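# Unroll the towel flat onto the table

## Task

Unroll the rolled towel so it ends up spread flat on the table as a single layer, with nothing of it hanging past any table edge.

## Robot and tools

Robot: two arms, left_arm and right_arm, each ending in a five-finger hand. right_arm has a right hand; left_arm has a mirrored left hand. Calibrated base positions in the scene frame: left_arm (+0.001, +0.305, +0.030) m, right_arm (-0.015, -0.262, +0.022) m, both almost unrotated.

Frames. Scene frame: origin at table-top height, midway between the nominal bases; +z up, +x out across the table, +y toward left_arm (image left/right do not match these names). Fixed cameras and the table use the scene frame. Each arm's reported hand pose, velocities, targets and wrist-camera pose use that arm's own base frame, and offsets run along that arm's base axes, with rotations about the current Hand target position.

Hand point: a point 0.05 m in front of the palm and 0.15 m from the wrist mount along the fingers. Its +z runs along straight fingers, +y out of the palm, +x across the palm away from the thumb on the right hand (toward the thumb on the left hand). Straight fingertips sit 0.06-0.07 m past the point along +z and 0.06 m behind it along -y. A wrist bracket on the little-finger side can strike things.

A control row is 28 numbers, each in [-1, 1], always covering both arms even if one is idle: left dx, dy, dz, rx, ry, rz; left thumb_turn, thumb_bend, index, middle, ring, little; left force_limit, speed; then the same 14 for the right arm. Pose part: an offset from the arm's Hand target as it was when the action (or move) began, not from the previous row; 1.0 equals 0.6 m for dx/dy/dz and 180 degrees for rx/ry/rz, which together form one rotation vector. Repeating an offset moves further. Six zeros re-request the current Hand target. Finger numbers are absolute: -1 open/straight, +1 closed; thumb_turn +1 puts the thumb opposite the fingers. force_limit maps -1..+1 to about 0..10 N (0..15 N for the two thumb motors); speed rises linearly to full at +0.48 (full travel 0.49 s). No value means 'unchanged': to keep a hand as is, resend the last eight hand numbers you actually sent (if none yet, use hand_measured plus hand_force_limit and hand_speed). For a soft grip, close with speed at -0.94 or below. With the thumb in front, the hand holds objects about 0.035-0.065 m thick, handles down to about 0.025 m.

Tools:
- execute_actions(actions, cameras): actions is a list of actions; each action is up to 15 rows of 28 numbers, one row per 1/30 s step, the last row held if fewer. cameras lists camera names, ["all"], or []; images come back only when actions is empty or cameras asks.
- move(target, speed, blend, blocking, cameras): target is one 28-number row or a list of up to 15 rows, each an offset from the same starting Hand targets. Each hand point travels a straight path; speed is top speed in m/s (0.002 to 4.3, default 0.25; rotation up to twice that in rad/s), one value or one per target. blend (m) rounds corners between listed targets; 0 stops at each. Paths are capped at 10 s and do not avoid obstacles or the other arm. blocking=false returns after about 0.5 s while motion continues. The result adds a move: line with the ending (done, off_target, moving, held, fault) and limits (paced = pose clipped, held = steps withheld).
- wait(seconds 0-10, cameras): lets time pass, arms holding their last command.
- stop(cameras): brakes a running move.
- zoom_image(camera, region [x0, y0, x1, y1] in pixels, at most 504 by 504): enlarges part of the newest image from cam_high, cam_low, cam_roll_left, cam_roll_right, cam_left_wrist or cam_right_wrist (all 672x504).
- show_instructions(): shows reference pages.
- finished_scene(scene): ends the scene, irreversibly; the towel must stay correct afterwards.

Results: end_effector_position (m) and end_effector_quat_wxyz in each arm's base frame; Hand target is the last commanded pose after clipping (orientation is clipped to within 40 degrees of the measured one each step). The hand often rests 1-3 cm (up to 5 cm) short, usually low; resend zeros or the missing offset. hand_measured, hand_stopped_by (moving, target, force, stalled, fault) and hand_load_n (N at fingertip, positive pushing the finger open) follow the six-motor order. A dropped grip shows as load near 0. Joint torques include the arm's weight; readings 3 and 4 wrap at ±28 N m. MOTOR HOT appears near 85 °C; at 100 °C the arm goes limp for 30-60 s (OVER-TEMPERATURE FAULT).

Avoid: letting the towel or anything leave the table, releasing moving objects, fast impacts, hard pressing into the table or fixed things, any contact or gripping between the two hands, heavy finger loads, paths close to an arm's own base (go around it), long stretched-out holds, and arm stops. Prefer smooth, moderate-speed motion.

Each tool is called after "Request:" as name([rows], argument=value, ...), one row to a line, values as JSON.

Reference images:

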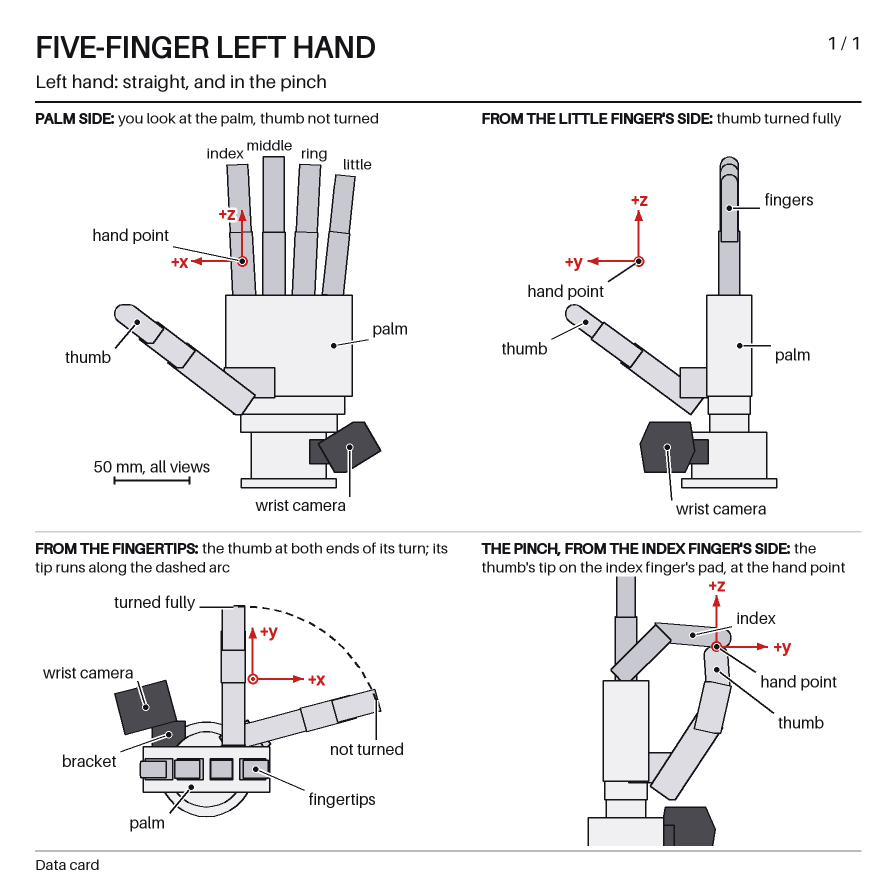

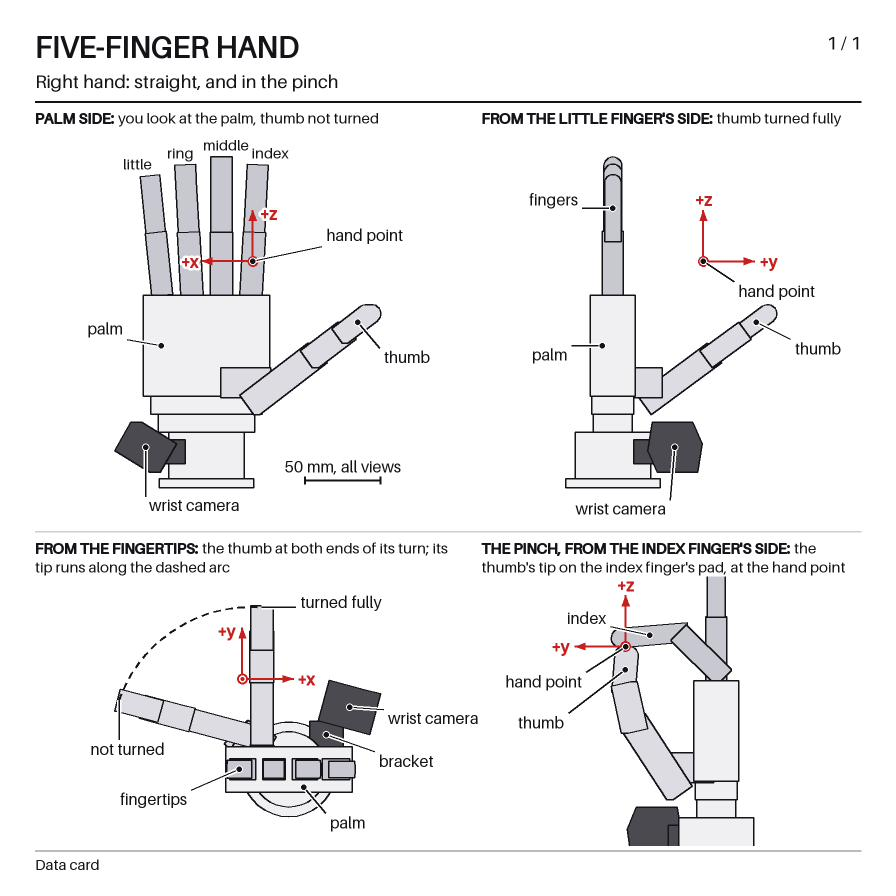

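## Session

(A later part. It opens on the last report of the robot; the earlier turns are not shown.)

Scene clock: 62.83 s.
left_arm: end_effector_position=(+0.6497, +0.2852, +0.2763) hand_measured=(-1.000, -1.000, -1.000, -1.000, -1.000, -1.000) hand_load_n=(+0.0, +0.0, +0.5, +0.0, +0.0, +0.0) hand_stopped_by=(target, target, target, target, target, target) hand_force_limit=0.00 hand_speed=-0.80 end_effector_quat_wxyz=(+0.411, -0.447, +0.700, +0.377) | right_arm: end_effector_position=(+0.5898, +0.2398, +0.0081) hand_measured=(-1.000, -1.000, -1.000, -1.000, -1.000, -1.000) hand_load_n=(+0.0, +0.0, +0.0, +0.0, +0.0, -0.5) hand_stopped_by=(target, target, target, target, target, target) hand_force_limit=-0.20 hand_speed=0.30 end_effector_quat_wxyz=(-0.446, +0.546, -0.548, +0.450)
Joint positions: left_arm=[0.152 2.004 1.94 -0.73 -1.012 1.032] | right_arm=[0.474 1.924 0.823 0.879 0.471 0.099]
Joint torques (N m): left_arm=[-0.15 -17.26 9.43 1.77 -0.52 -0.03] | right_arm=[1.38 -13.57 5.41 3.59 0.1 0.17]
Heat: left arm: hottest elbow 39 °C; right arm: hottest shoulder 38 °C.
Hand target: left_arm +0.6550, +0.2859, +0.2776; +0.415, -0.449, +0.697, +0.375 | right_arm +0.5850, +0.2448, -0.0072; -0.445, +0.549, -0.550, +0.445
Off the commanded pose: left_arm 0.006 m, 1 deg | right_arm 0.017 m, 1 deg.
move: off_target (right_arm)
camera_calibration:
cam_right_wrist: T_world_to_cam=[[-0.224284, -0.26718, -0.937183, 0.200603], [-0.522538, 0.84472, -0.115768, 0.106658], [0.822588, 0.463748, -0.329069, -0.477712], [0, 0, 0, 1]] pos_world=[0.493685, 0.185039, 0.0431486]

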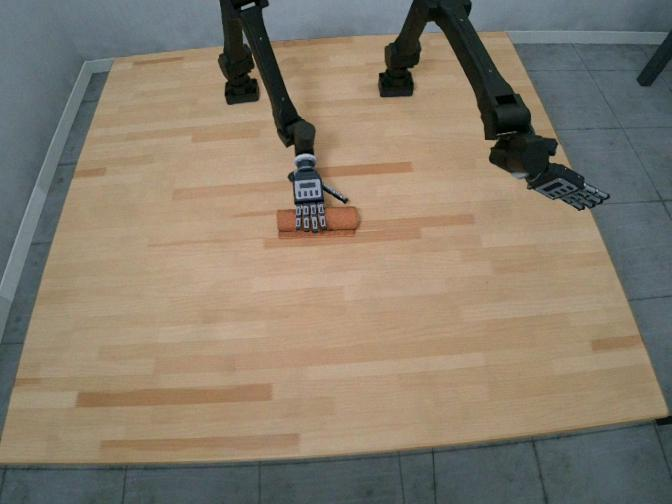

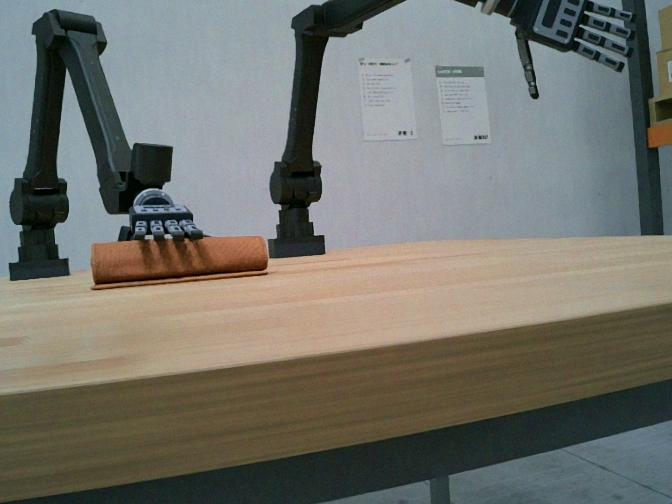

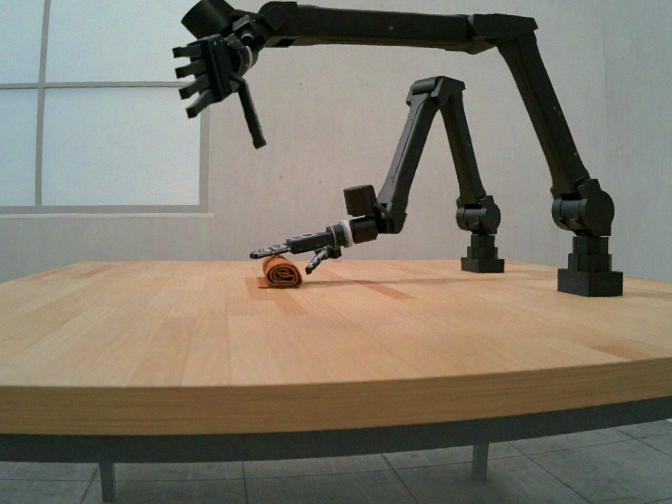

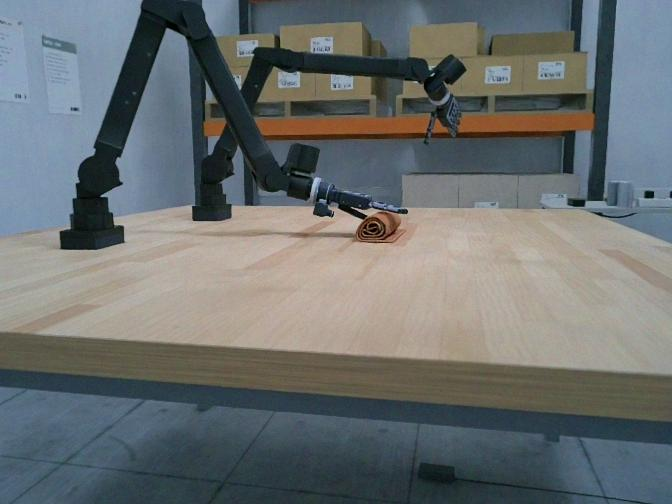

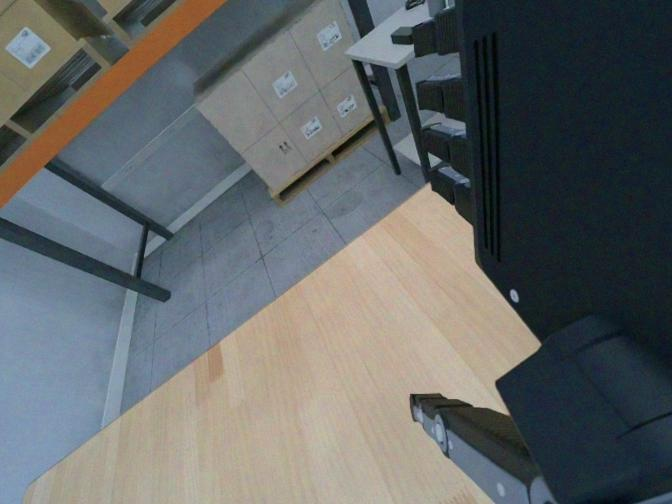

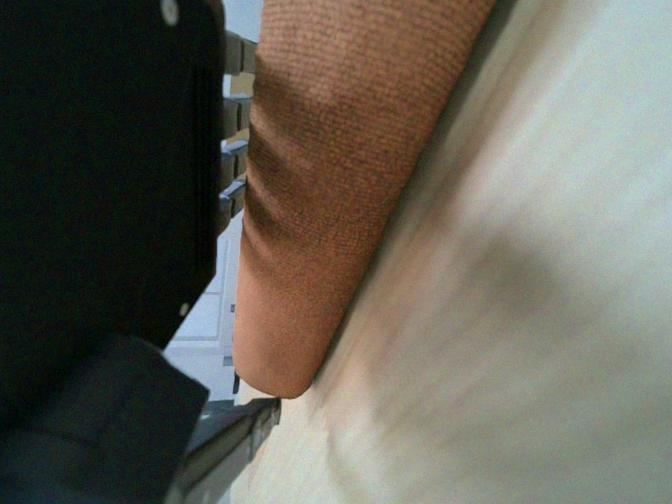

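Request:
move([
  [0,0,0,0,0,0,-1,-1,-1,-1,-1,-1,0,-0.8,0,0,-0.03,0,0,0,-1,-1,-1,-1,-1,-1,-0.2,0.3],
  [0,0,0,0,0,0,-1,-1,-1,-1,-1,-1,0,-0.8,-0.17,0.0,-0.035,0,0,0,-1,-1,-1,-1,-1,-1,-0.2,0.3],
], speed=0.06, cameras=["all"])

Request:
zoom_image(camera="cam_roll_right", region=[330, 130, 480, 260])

Request:
zoom_image(camera="cam_high", region=[250, 170, 400, 290])

Scene clock: 66.10 s.
left_arm: end_effector_position=(+0.6497, +0.2852, +0.2763) hand_measured=(-1.000, -1.000, -1.000, -1.000, -1.000, -1.000) hand_load_n=(+0.0, +0.0, +0.0, +0.0, +0.0, +0.0) hand_stopped_by=(target, target, target, target, target, target) hand_force_limit=0.00 hand_speed=-0.80 end_effector_quat_wxyz=(+0.411, -0.447, +0.700, +0.377) | right_arm: end_effector_position=(+0.4983, +0.2432, -0.0137) hand_measured=(-1.000, -1.000, -1.000, -1.000, -1.000, -1.000) hand_load_n=(-0.5, +0.0, +0.0, +0.0, +0.0, +0.0) hand_stopped_by=(target, target, target, target, target, target) hand_force_limit=-0.20 hand_speed=0.30 end_effector_quat_wxyz=(-0.454, +0.535, -0.549, +0.454)
Joint positions: left_arm=[0.152 2.004 1.94 -0.73 -1.012 1.032] | right_arm=[0.594 1.912 0.6 1.099 0.596 0.135]
Joint torques (N m): left_arm=[-0.15 -17.26 9.43 1.74 -0.51 -0.03] | right_arm=[1.9 -12.86 2.02 2.4 0.04 0.17]
Heat: left arm: hottest elbow 40 °C; right arm: hottest shoulder 38 °C.
Hand target: left_arm +0.6550, +0.2859, +0.2776; +0.415, -0.449, +0.697, +0.375 | right_arm +0.4832, +0.2448, -0.0279; -0.446, +0.549, -0.550, +0.445
Off the commanded pose: left_arm 0.006 m, 1 deg | right_arm 0.021 m, 2 deg.
move: off_target (right_arm)
camera_calibration:
cam_right_wrist: T_world_to_cam=[[-0.207006, -0.25088, -0.945626, 0.147905], [-0.512952, 0.850887, -0.113456, 0.0472794], [0.833084, 0.461574, -0.304828, -0.415532], [0, 0, 0, 1]] pos_world=[0.401042, 0.188676, 0.0185615]

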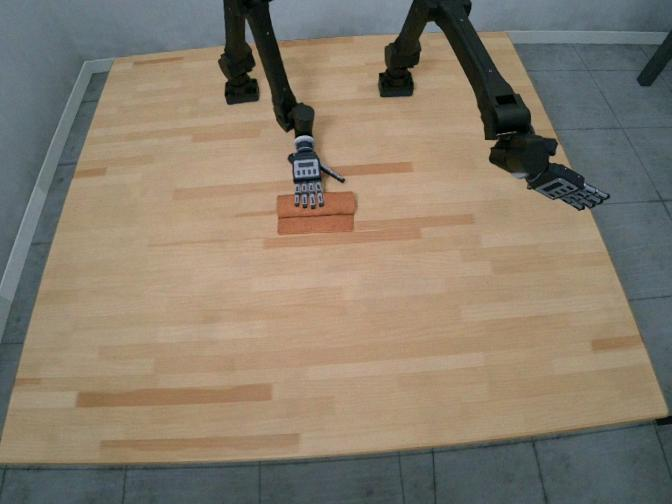

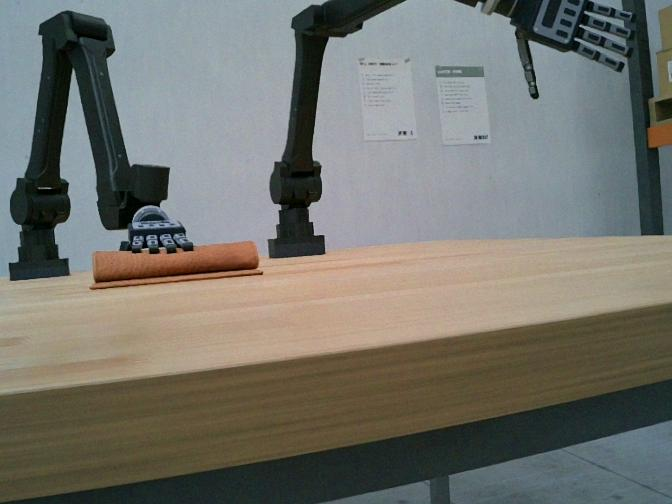

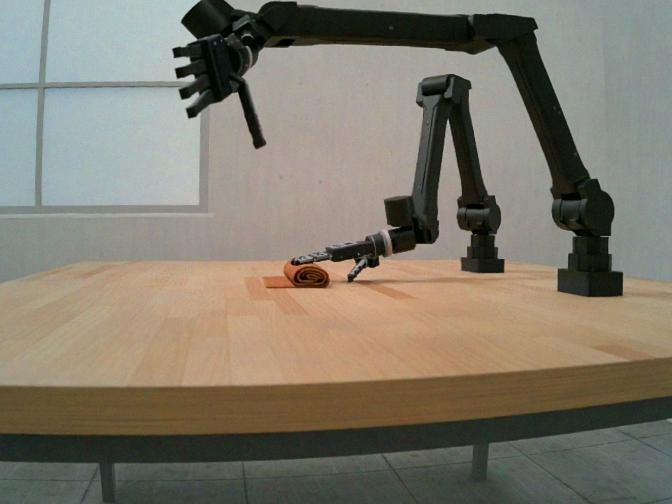

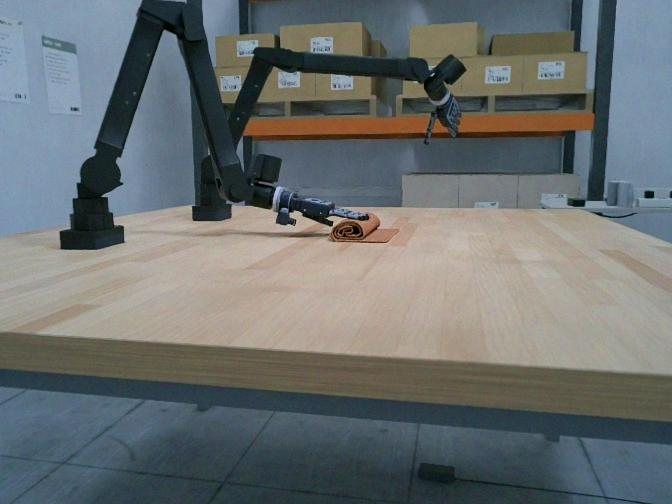

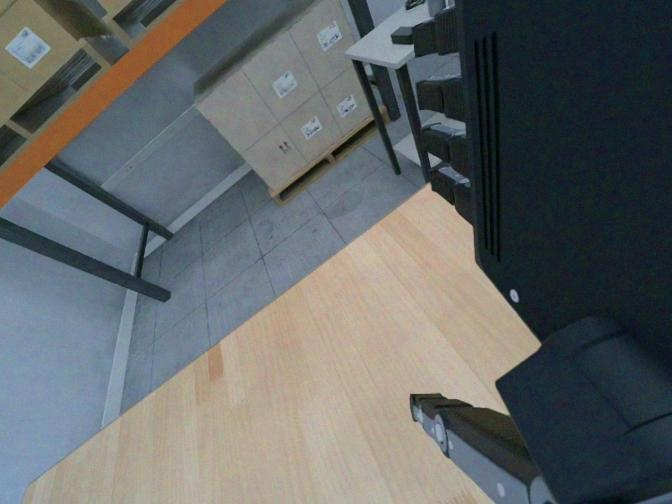

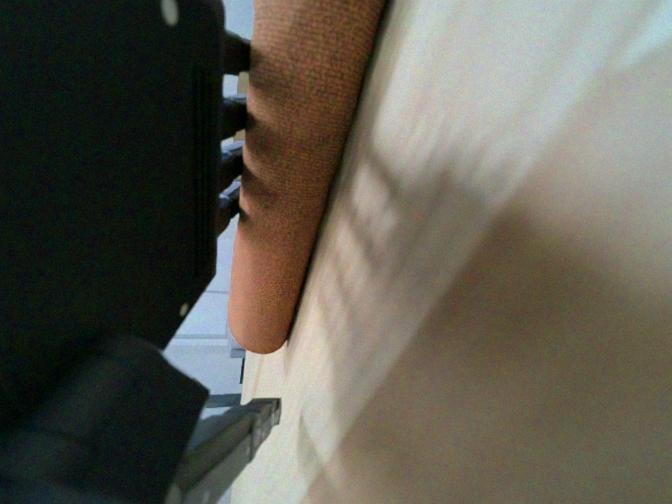

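Scaled by 3.360.

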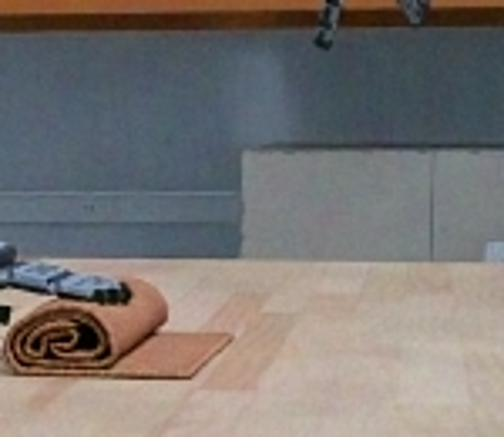

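Scaled by 3.360.

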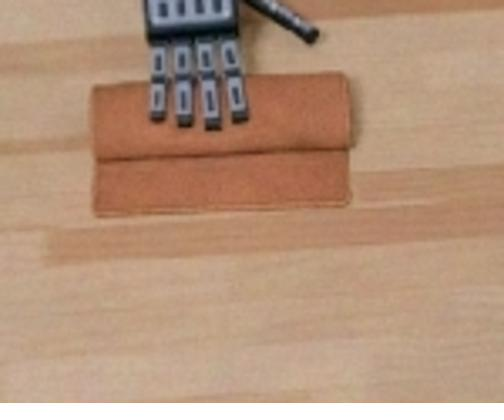

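Request:
move([
  [0,0,0,0,0,0,-1,-1,-1,-1,-1,-1,0,-0.8,-0.075,0,0,0,0,0,-1,-1,-1,-1,-1,-1,-0.2,0.3],
  [0,0,0,0,0,0,-1,-1,-1,-1,-1,-1,0,-0.8,-0.075,0,0.083,0,0,0,-1,-1,-1,-1,-1,-1,-0.2,0.3],
  [0,0,0,0,0,0,-1,-1,-1,-1,-1,-1,0,-0.8,0.025,0,0.083,0,0,0,-1,-1,-1,-1,-1,-1,-0.2,0.3],
  [0,0,0,0,0,0,-1,-1,-1,-1,-1,-1,0,-0.8,0.025,0.0,0.0,0,0,0,-1,-1,-1,-1,-1,-1,-0.2,0.3],
], speed=[0.08,0.12,0.12,0.08], cameras=["cam_high","cam_roll_right","cam_roll_left"])

Request:
zoom_image(camera="cam_roll_right", region=[280, 130, 430, 260])

Request:
zoom_image(camera="cam_high", region=[250, 150, 400, 270])

Scene clock: 71.37 s.
left_arm: end_effector_position=(+0.6497, +0.2852, +0.2763) hand_measured=(-1.000, -1.000, -1.000, -1.000, -1.000, -1.000) hand_load_n=(+0.0, +0.0, +0.0, +0.0, +0.0, +0.0) hand_stopped_by=(target, target, target, target, target, target) hand_force_limit=0.00 hand_speed=-0.80 end_effector_quat_wxyz=(+0.411, -0.447, +0.700, +0.377) | right_arm: end_effector_position=(+0.4910, +0.2450, -0.0185) hand_measured=(-1.000, -1.000, -1.000, -1.000, -1.000, -1.000) hand_load_n=(+0.0, +0.0, +0.0, +0.0, +0.0, +0.0) hand_stopped_by=(target, target, target, target, target, target) hand_force_limit=-0.20 hand_speed=0.30 end_effector_quat_wxyz=(-0.449, +0.547, -0.551, +0.442)
Joint positions: left_arm=[0.152 2.004 1.94 -0.73 -1.012 1.032] | right_arm=[0.597 1.898 0.589 1.06 0.578 0.151]
Joint torques (N m): left_arm=[-0.09 -17.32 9.43 1.77 -0.52 -0.03] | right_arm=[-0.03 -10.64 5.82 3.29 -0.05 -0.03]
Heat: left arm: hottest elbow 40 °C; right arm: hottest shoulder 37 °C.
Hand target: left_arm +0.6550, +0.2859, +0.2776; +0.415, -0.449, +0.697, +0.375 | right_arm +0.4981, +0.2447, -0.0281; -0.445, +0.549, -0.550, +0.445
Off the commanded pose: left_arm 0.006 m, 1 deg | right_arm 0.012 m, 1 deg.
move: off_target (right_arm)
Images, in order (width x height): cam_high 672x504, cam_roll_left 672x504, cam_roll_right 672x504.

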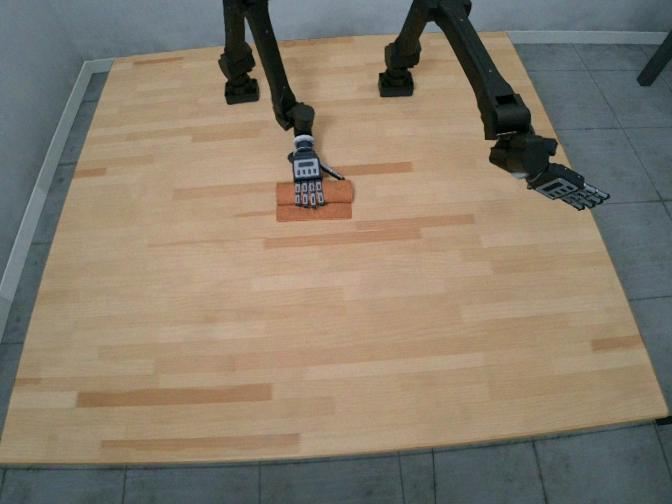

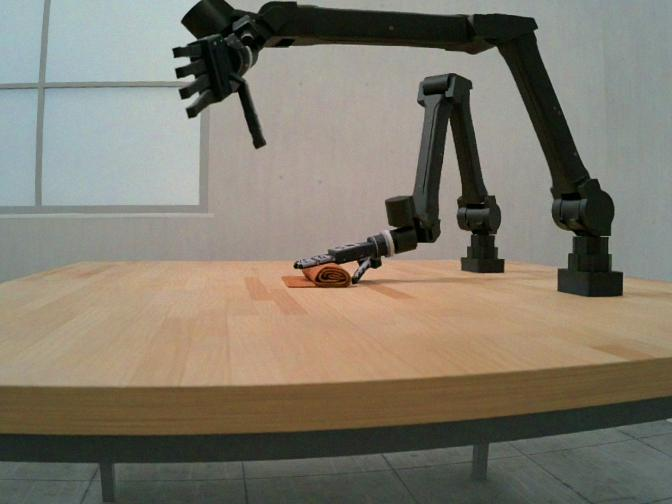

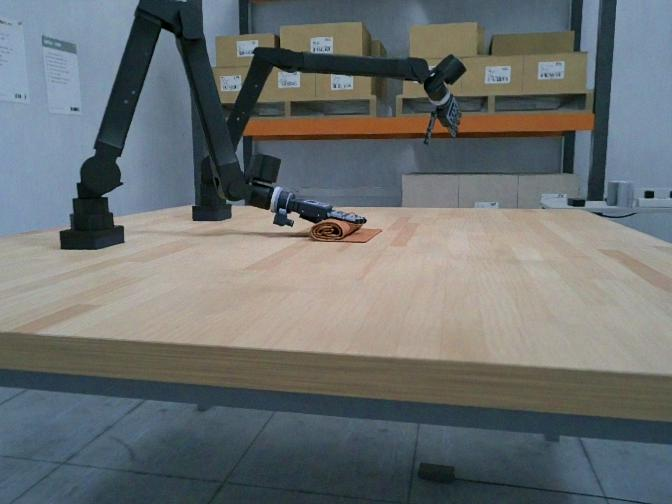

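Scaled by 3.360.

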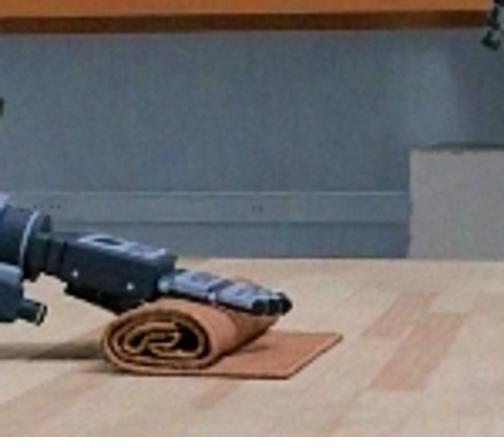

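Scaled by 3.360.

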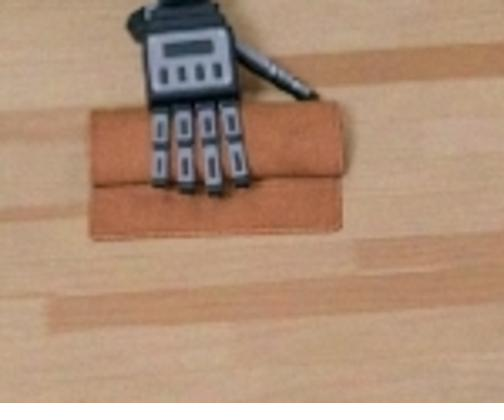

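Request:
move([
  [0,0,0,0,0,0,-1,-1,-1,-1,-1,-1,0,-0.8,0,0,0.1,0,0,0,-1,-1,-1,-1,-1,-1,-0.2,0.3],
  [-0.244,-0.75,-0.1,-0.395,0.016,-0.0277,1,1,-1,-1,-1,-1,0,-0.3,-0.12,-0.05,0.15,0,0,0,-1,-1,-1,-1,-1,-1,-0.2,0.3],
], speed=0.15, cameras=["all"])

Scene clock: 81.73 s.
left_arm: end_effector_position=(+0.5093, -0.1609, +0.2121) hand_measured=(+1.000, +0.946, -1.000, -1.000, -1.000, -1.000) hand_load_n=(+2.0, +11.0, +0.0, +0.0, +0.0, +0.0) hand_stopped_by=(target, force, target, target, target, target) hand_force_limit=0.00 hand_speed=-0.30 end_effector_quat_wxyz=(+0.070, -0.566, +0.816, -0.098) | right_arm: end_effector_position=(+0.4325, +0.2123, +0.0627) hand_measured=(-1.000, -1.000, -1.000, -1.000, -1.000, -1.000) hand_load_n=(+0.0, +0.0, +0.0, +0.0, +0.0, -0.5) hand_stopped_by=(target, target, target, target, target, target) hand_force_limit=-0.20 hand_speed=0.30 end_effector_quat_wxyz=(-0.446, +0.544, -0.551, +0.449)
Joint positions: left_arm=[-0.252 1.73 1.712 -1.313 0.021 0.104] | right_arm=[0.626 1.487 0.416 0.824 0.62 0.148]
Joint torques (N m): left_arm=[-0.38 -15.21 7.2 1.52 0.21 -0.16] | right_arm=[1.49 -10.34 5.18 1.85 0.13 0.13]
Heat: left arm: hottest elbow 41 °C; right arm: hottest shoulder 37 °C.
Hand target: left_arm +0.5087, -0.1639, +0.2176; +0.075, -0.568, +0.812, -0.107 | right_arm +0.4261, +0.2148, +0.0619; -0.445, +0.549, -0.550, +0.445
Off the commanded pose: left_arm 0.006 m, 1 deg | right_arm 0.007 m, 1 deg.
move: done
camera_calibration:
cam_left_wrist: T_world_to_cam=[[0.747018, -0.627014, 0.220947, -0.524464], [-0.65236, -0.627365, 0.425252, 0.1376], [-0.128025, -0.461808, -0.877692, 0.291564], [0, 0, 0, 1]] pos_world=[0.518876, -0.107873, 0.313268]
cam_right_wrist: T_world_to_cam=[[-0.22746, -0.261811, -0.937932, 0.209474], [-0.520122, 0.846943, -0.110276, 0.0522184], [0.823247, 0.462756, -0.328819, -0.317737], [0, 0, 0, 1]] pos_world=[0.336382, 0.157651, 0.0977536]

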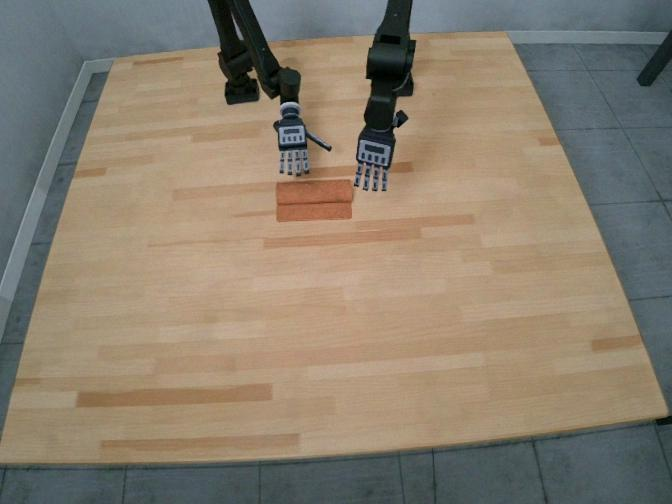

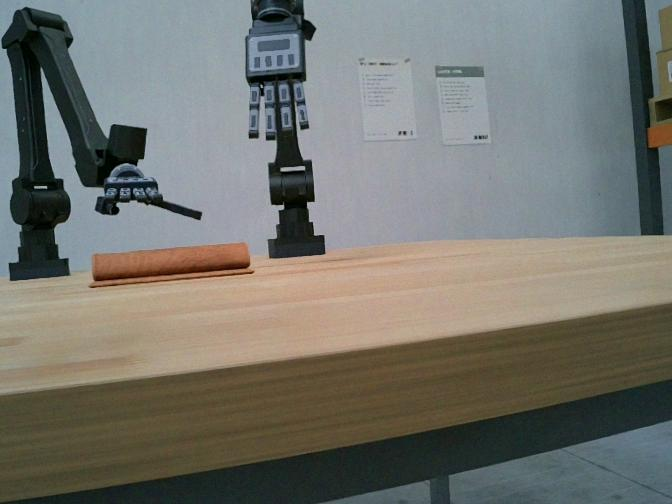

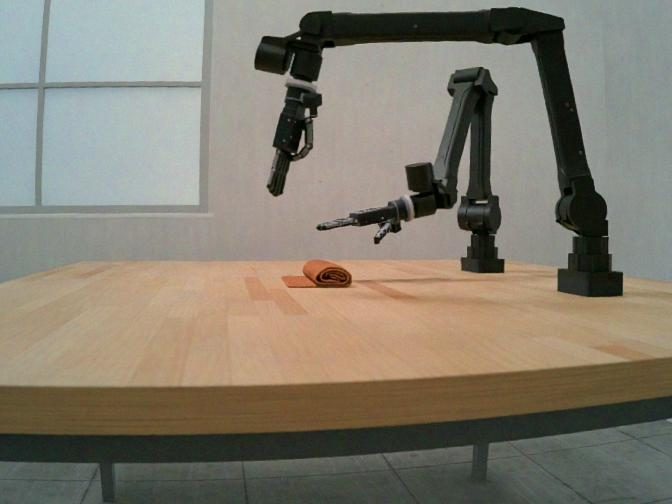

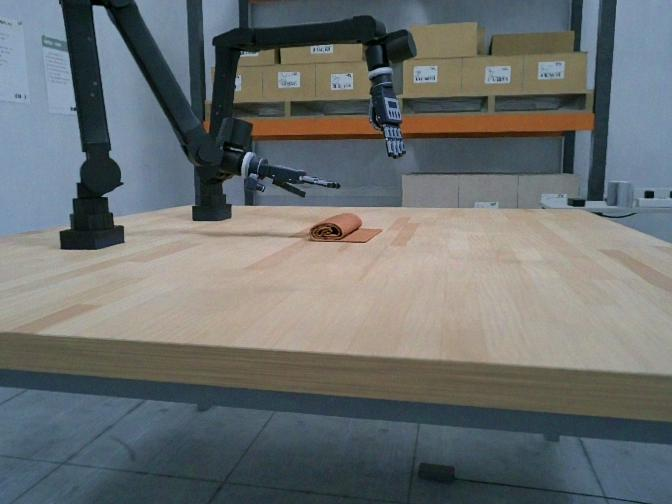

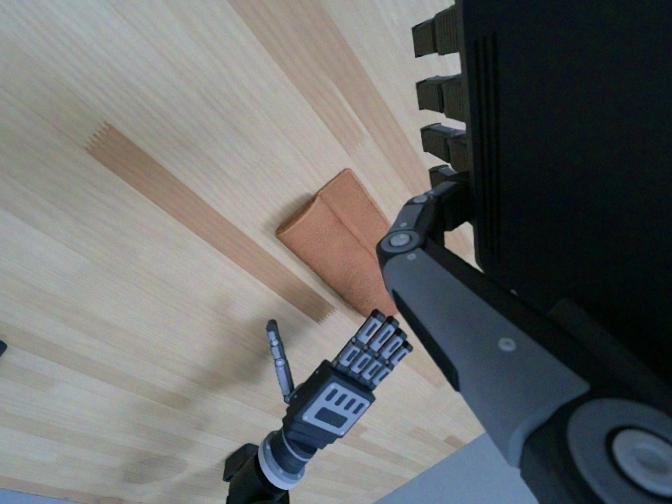

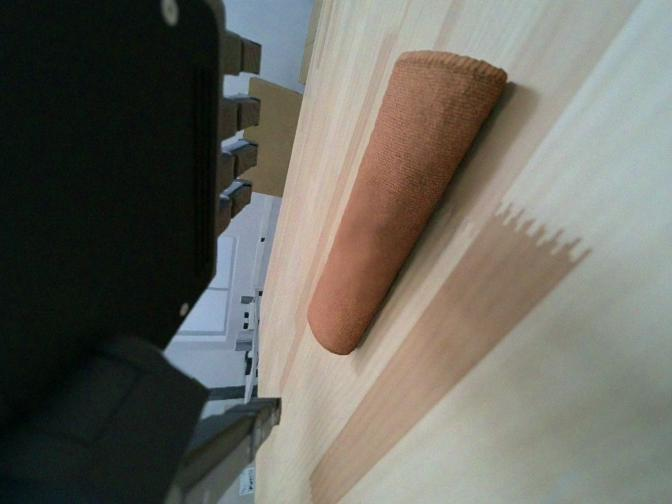

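Request:
zoom_image(camera="cam_high", region=[260, 160, 400, 240])

Scaled by 3.600.

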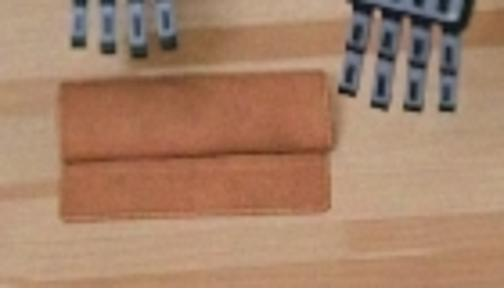

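Request:
move([
  [-0.0495,-0.2185,-0.1,0,0,0.111,1,0.8,-1,-1,-1,-1,0,-0.3,0,-0.067,0,0,0,0,-1,-1,-1,-1,-1,-1,-0.2,0.3],
  [-0.0495,-0.2185,-0.2627,0,0,0.111,1,0.8,-1,-1,-1,-1,0,-0.3,0,-0.067,0,0,0,0,-1,-1,-1,-1,-1,-1,-0.2,0.3],
], speed=0.12, cameras=["all"])

Request:
zoom_image(camera="cam_roll_left", region=[240, 170, 400, 300])

Request:
zoom_image(camera="cam_high", region=[260, 110, 420, 240])

Scene clock: 89.17 s.
left_arm: end_effector_position=(+0.4778, -0.2933, +0.0764) hand_measured=(+1.000, +0.800, -1.000, -1.000, -1.000, -1.000) hand_load_n=(+0.0, +0.0, +0.0, +0.0, +0.0, +0.0) hand_stopped_by=(target, target, target, target, target, target) hand_force_limit=0.00 hand_speed=-0.30 end_effector_quat_wxyz=(-0.095, +0.696, -0.704, +0.101) | right_arm: end_effector_position=(+0.4254, +0.1804, +0.0566) hand_measured=(-1.000, -1.000, -1.000, -1.000, -1.000, -1.000) hand_load_n=(+0.0, +0.0, -0.5, +0.0, +0.0, +0.0) hand_stopped_by=(target, target, target, target, target, target) hand_force_limit=-0.20 hand_speed=0.30 end_effector_quat_wxyz=(-0.443, +0.554, -0.552, +0.439)
Joint positions: left_arm=[-0.495 1.796 1.44 -0.964 -0.122 -0.468] | right_arm=[0.538 1.439 0.357 0.824 0.517 0.132]
Joint torques (N m): left_arm=[-0.32 -12.1 7.02 1.72 -0.14 -0.16] | right_arm=[-0.5 -9.47 5.14 3.25 -0.06 -0.03]
Heat: left arm: hottest elbow 41 °C; right arm: hottest shoulder 36 °C.
Hand target: left_arm +0.4788, -0.2951, +0.0600; -0.093, +0.701, -0.701, +0.092 | right_arm +0.4262, +0.1745, +0.0619; -0.445, +0.549, -0.550, +0.445
Off the commanded pose: left_arm 0.017 m, 1 deg | right_arm 0.008 m, 1 deg.
move: off_target (left_arm)
camera_calibration:
cam_left_wrist: T_world_to_cam=[[0.906466, -0.334445, 0.257811, -0.547211], [-0.416852, -0.806265, 0.419728, -0.0729492], [0.0674881, -0.487938, -0.870265, 0.00559964], [0, 0, 0, 1]] pos_world=[0.465241, -0.239096, 0.176569]
cam_right_wrist: T_world_to_cam=[[-0.246385, -0.265413, -0.932122, 0.202139], [-0.535462, 0.838931, -0.0973406, 0.0820696], [0.807821, 0.475133, -0.348818, -0.293705], [0, 0, 0, 1]] pos_world=[0.331011, 0.124349, 0.0939573]

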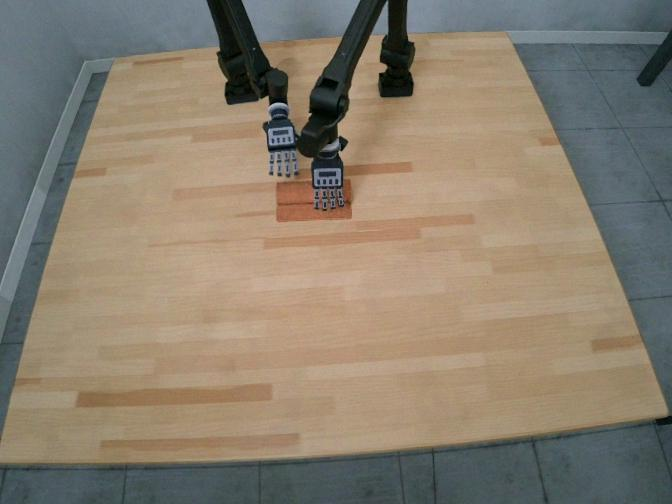

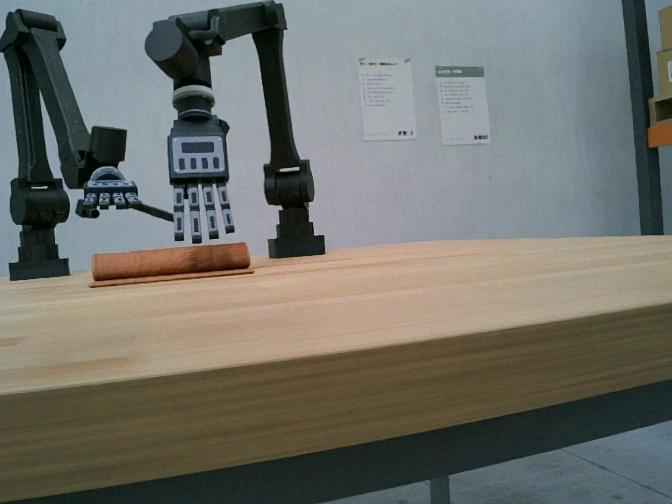

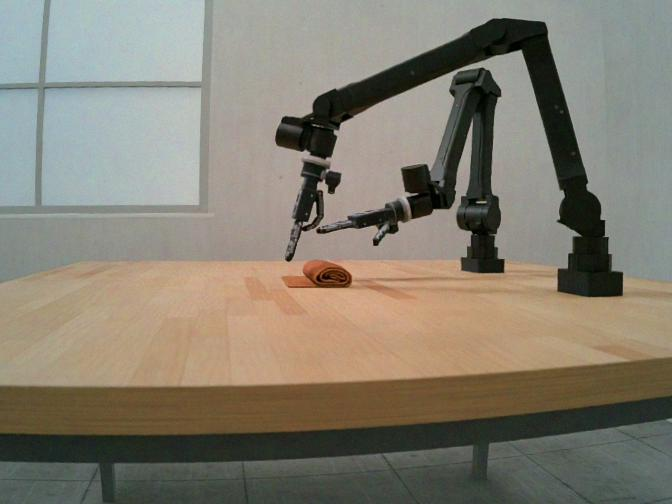

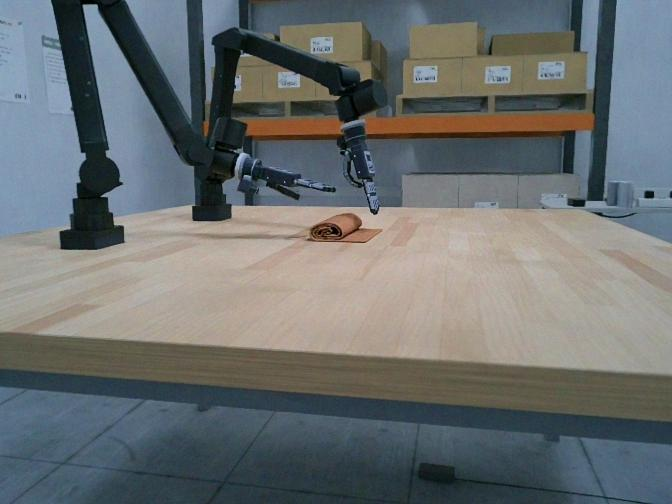

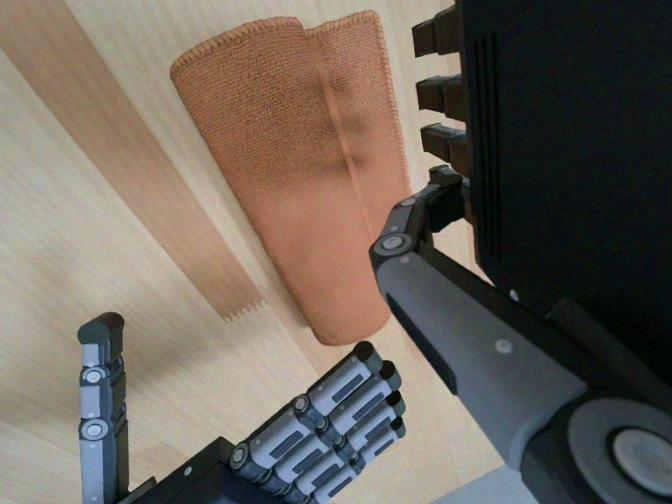

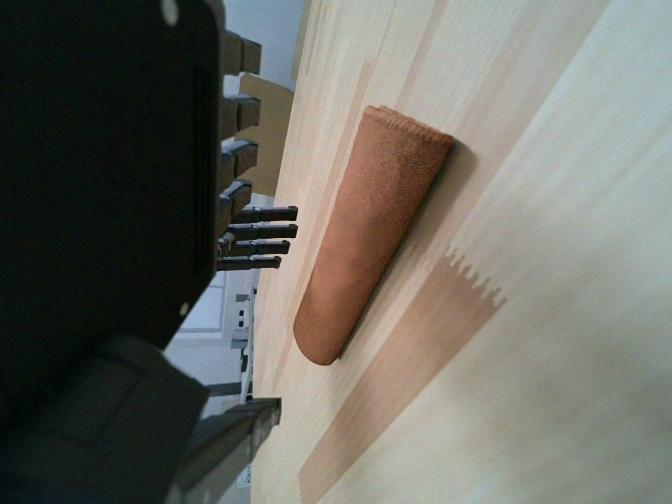

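Scaled by 3.150.

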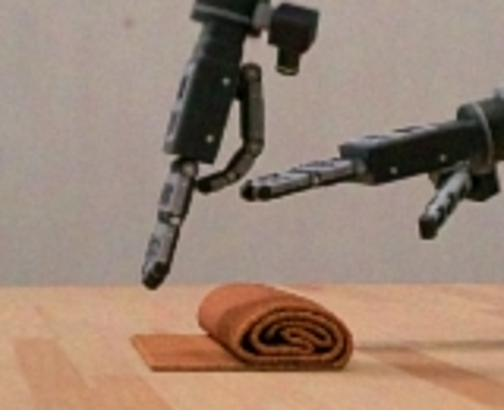

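Scaled by 3.150.

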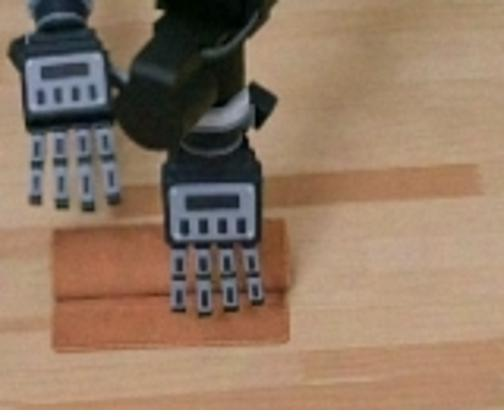

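Request:
move([
  [-0.03,0,0,0,0,0,1,0.8,-1,-1,-1,-1,0,-0.3,0,0,0,0,0,0,-1,-1,-1,-1,-1,-1,-0.2,0.3],
  [-0.03,0,-0.075,0,0,0,1,0.8,-1,-1,-1,-1,0,-0.3,0,0,0,0,0,0,-1,-1,-1,-1,-1,-1,-0.2,0.3],
], speed=0.08, cameras=["all"])

Request:
zoom_image(camera="cam_roll_left", region=[240, 170, 400, 300])

Request:
zoom_image(camera="cam_low", region=[70, 150, 290, 310])

Scene clock: 91.97 s.
left_arm: end_effector_position=(+0.4634, -0.2928, +0.0336) hand_measured=(+1.000, +0.800, -1.000, -1.000, -1.000, -1.000) hand_load_n=(+0.0, +0.0, +0.0, -0.5, +0.0, +0.0) hand_stopped_by=(target, target, target, target, target, target) hand_force_limit=0.00 hand_speed=-0.30 end_effector_quat_wxyz=(-0.096, +0.698, -0.702, +0.103) | right_arm: end_effector_position=(+0.4254, +0.1804, +0.0566) hand_measured=(-1.000, -1.000, -1.000, -1.000, -1.000, -1.000) hand_load_n=(-0.5, +0.0, +0.0, +0.0, +0.0, +0.0) hand_stopped_by=(target, target, target, target, target, target) hand_force_limit=-0.20 hand_speed=0.30 end_effector_quat_wxyz=(-0.443, +0.554, -0.552, +0.439)
Joint positions: left_arm=[-0.507 1.807 1.332 -0.842 -0.125 -0.484] | right_arm=[0.538 1.439 0.357 0.824 0.517 0.132]
Joint torques (N m): left_arm=[-0.56 -11.63 6.53 1.87 -0.16 -0.16] | right_arm=[-0.44 -9.58 5.14 3.28 -0.07 -0.03]
Heat: left arm: hottest elbow 41 °C; right arm: hottest shoulder 36 °C.
Hand target: left_arm +0.4608, -0.2951, +0.0151; -0.093, +0.701, -0.701, +0.092 | right_arm +0.4262, +0.1745, +0.0619; -0.445, +0.549, -0.550, +0.445
Off the commanded pose: left_arm 0.019 m, 1 deg | right_arm 0.008 m, 1 deg.
move: off_target (left_arm)
camera_calibration:
cam_left_wrist: T_world_to_cam=[[0.906654, -0.329946, 0.262898, -0.521926], [-0.415444, -0.806679, 0.420328, -0.061279], [0.0733884, -0.490311, -0.868452, -0.0339683], [0, 0, 0, 1]] pos_world=[0.450241, -0.238295, 0.133471]
cam_right_wrist: T_world_to_cam=[[-0.246385, -0.265413, -0.932122, 0.202139], [-0.535462, 0.838931, -0.0973406, 0.0820696], [0.807821, 0.475133, -0.348818, -0.293705], [0, 0, 0, 1]] pos_world=[0.331011, 0.124349, 0.0939573]

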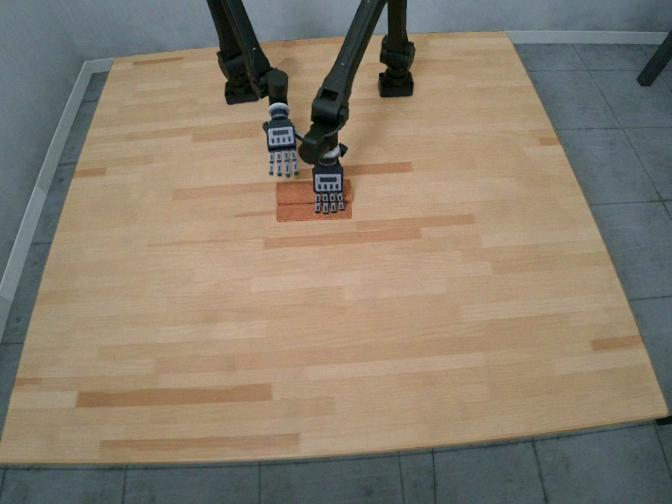

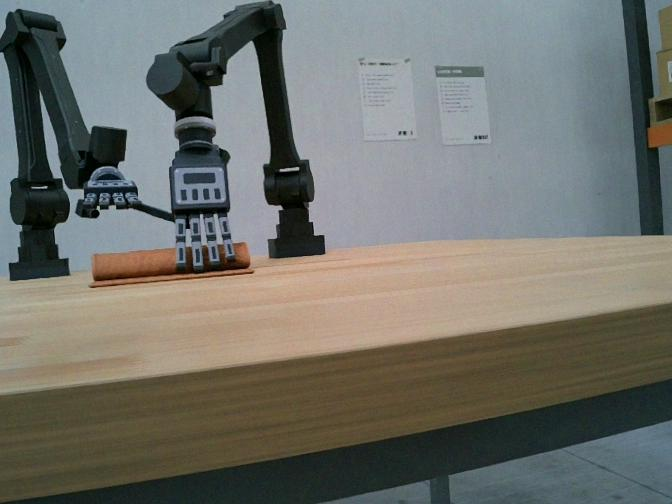

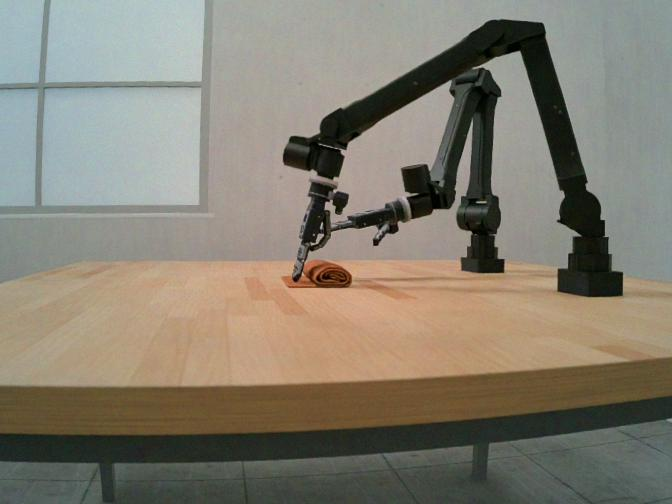

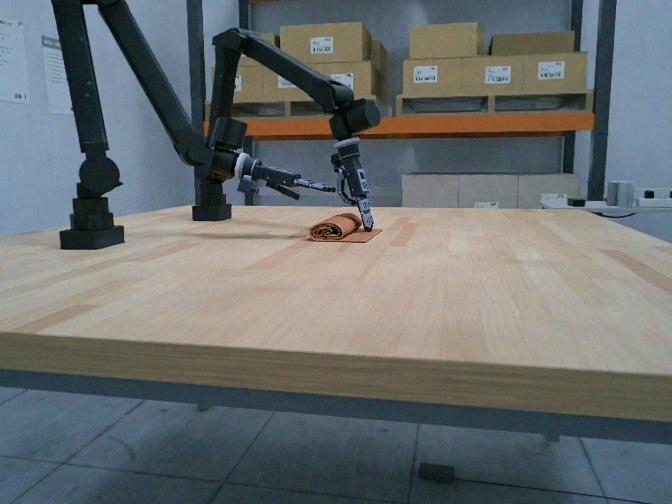

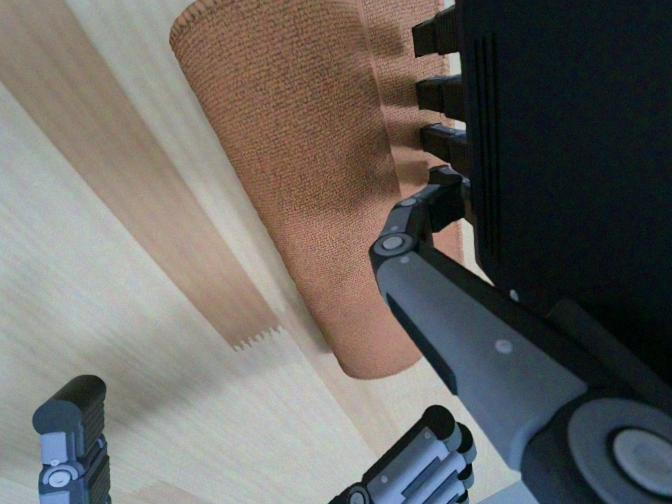

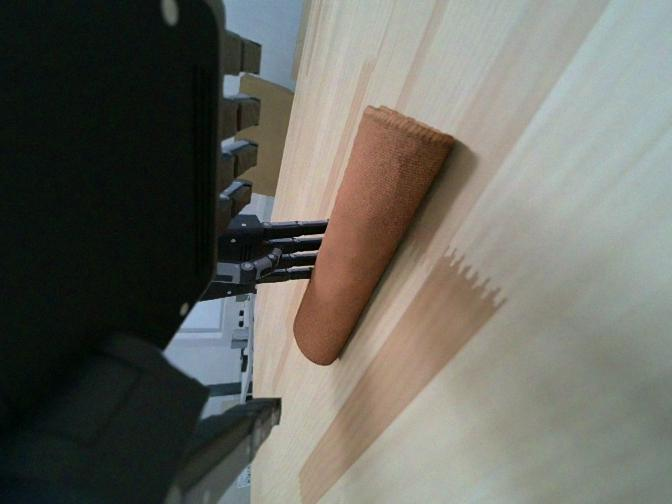

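Scaled by 3.150.

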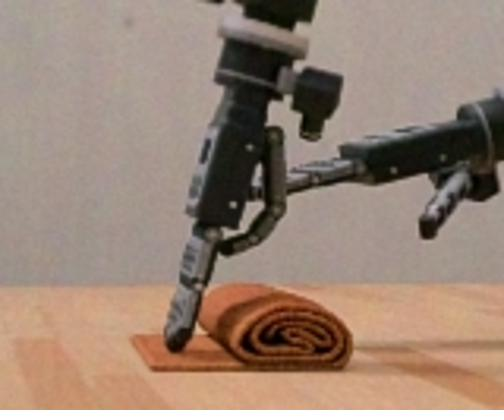

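Scaled by 2.291.

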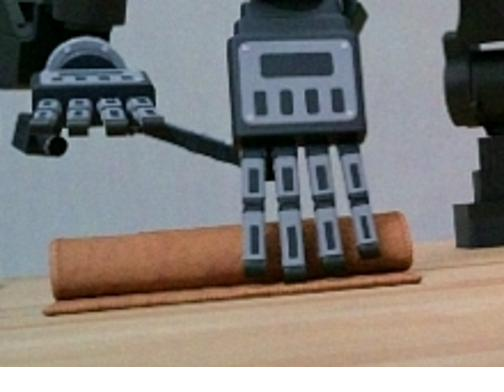

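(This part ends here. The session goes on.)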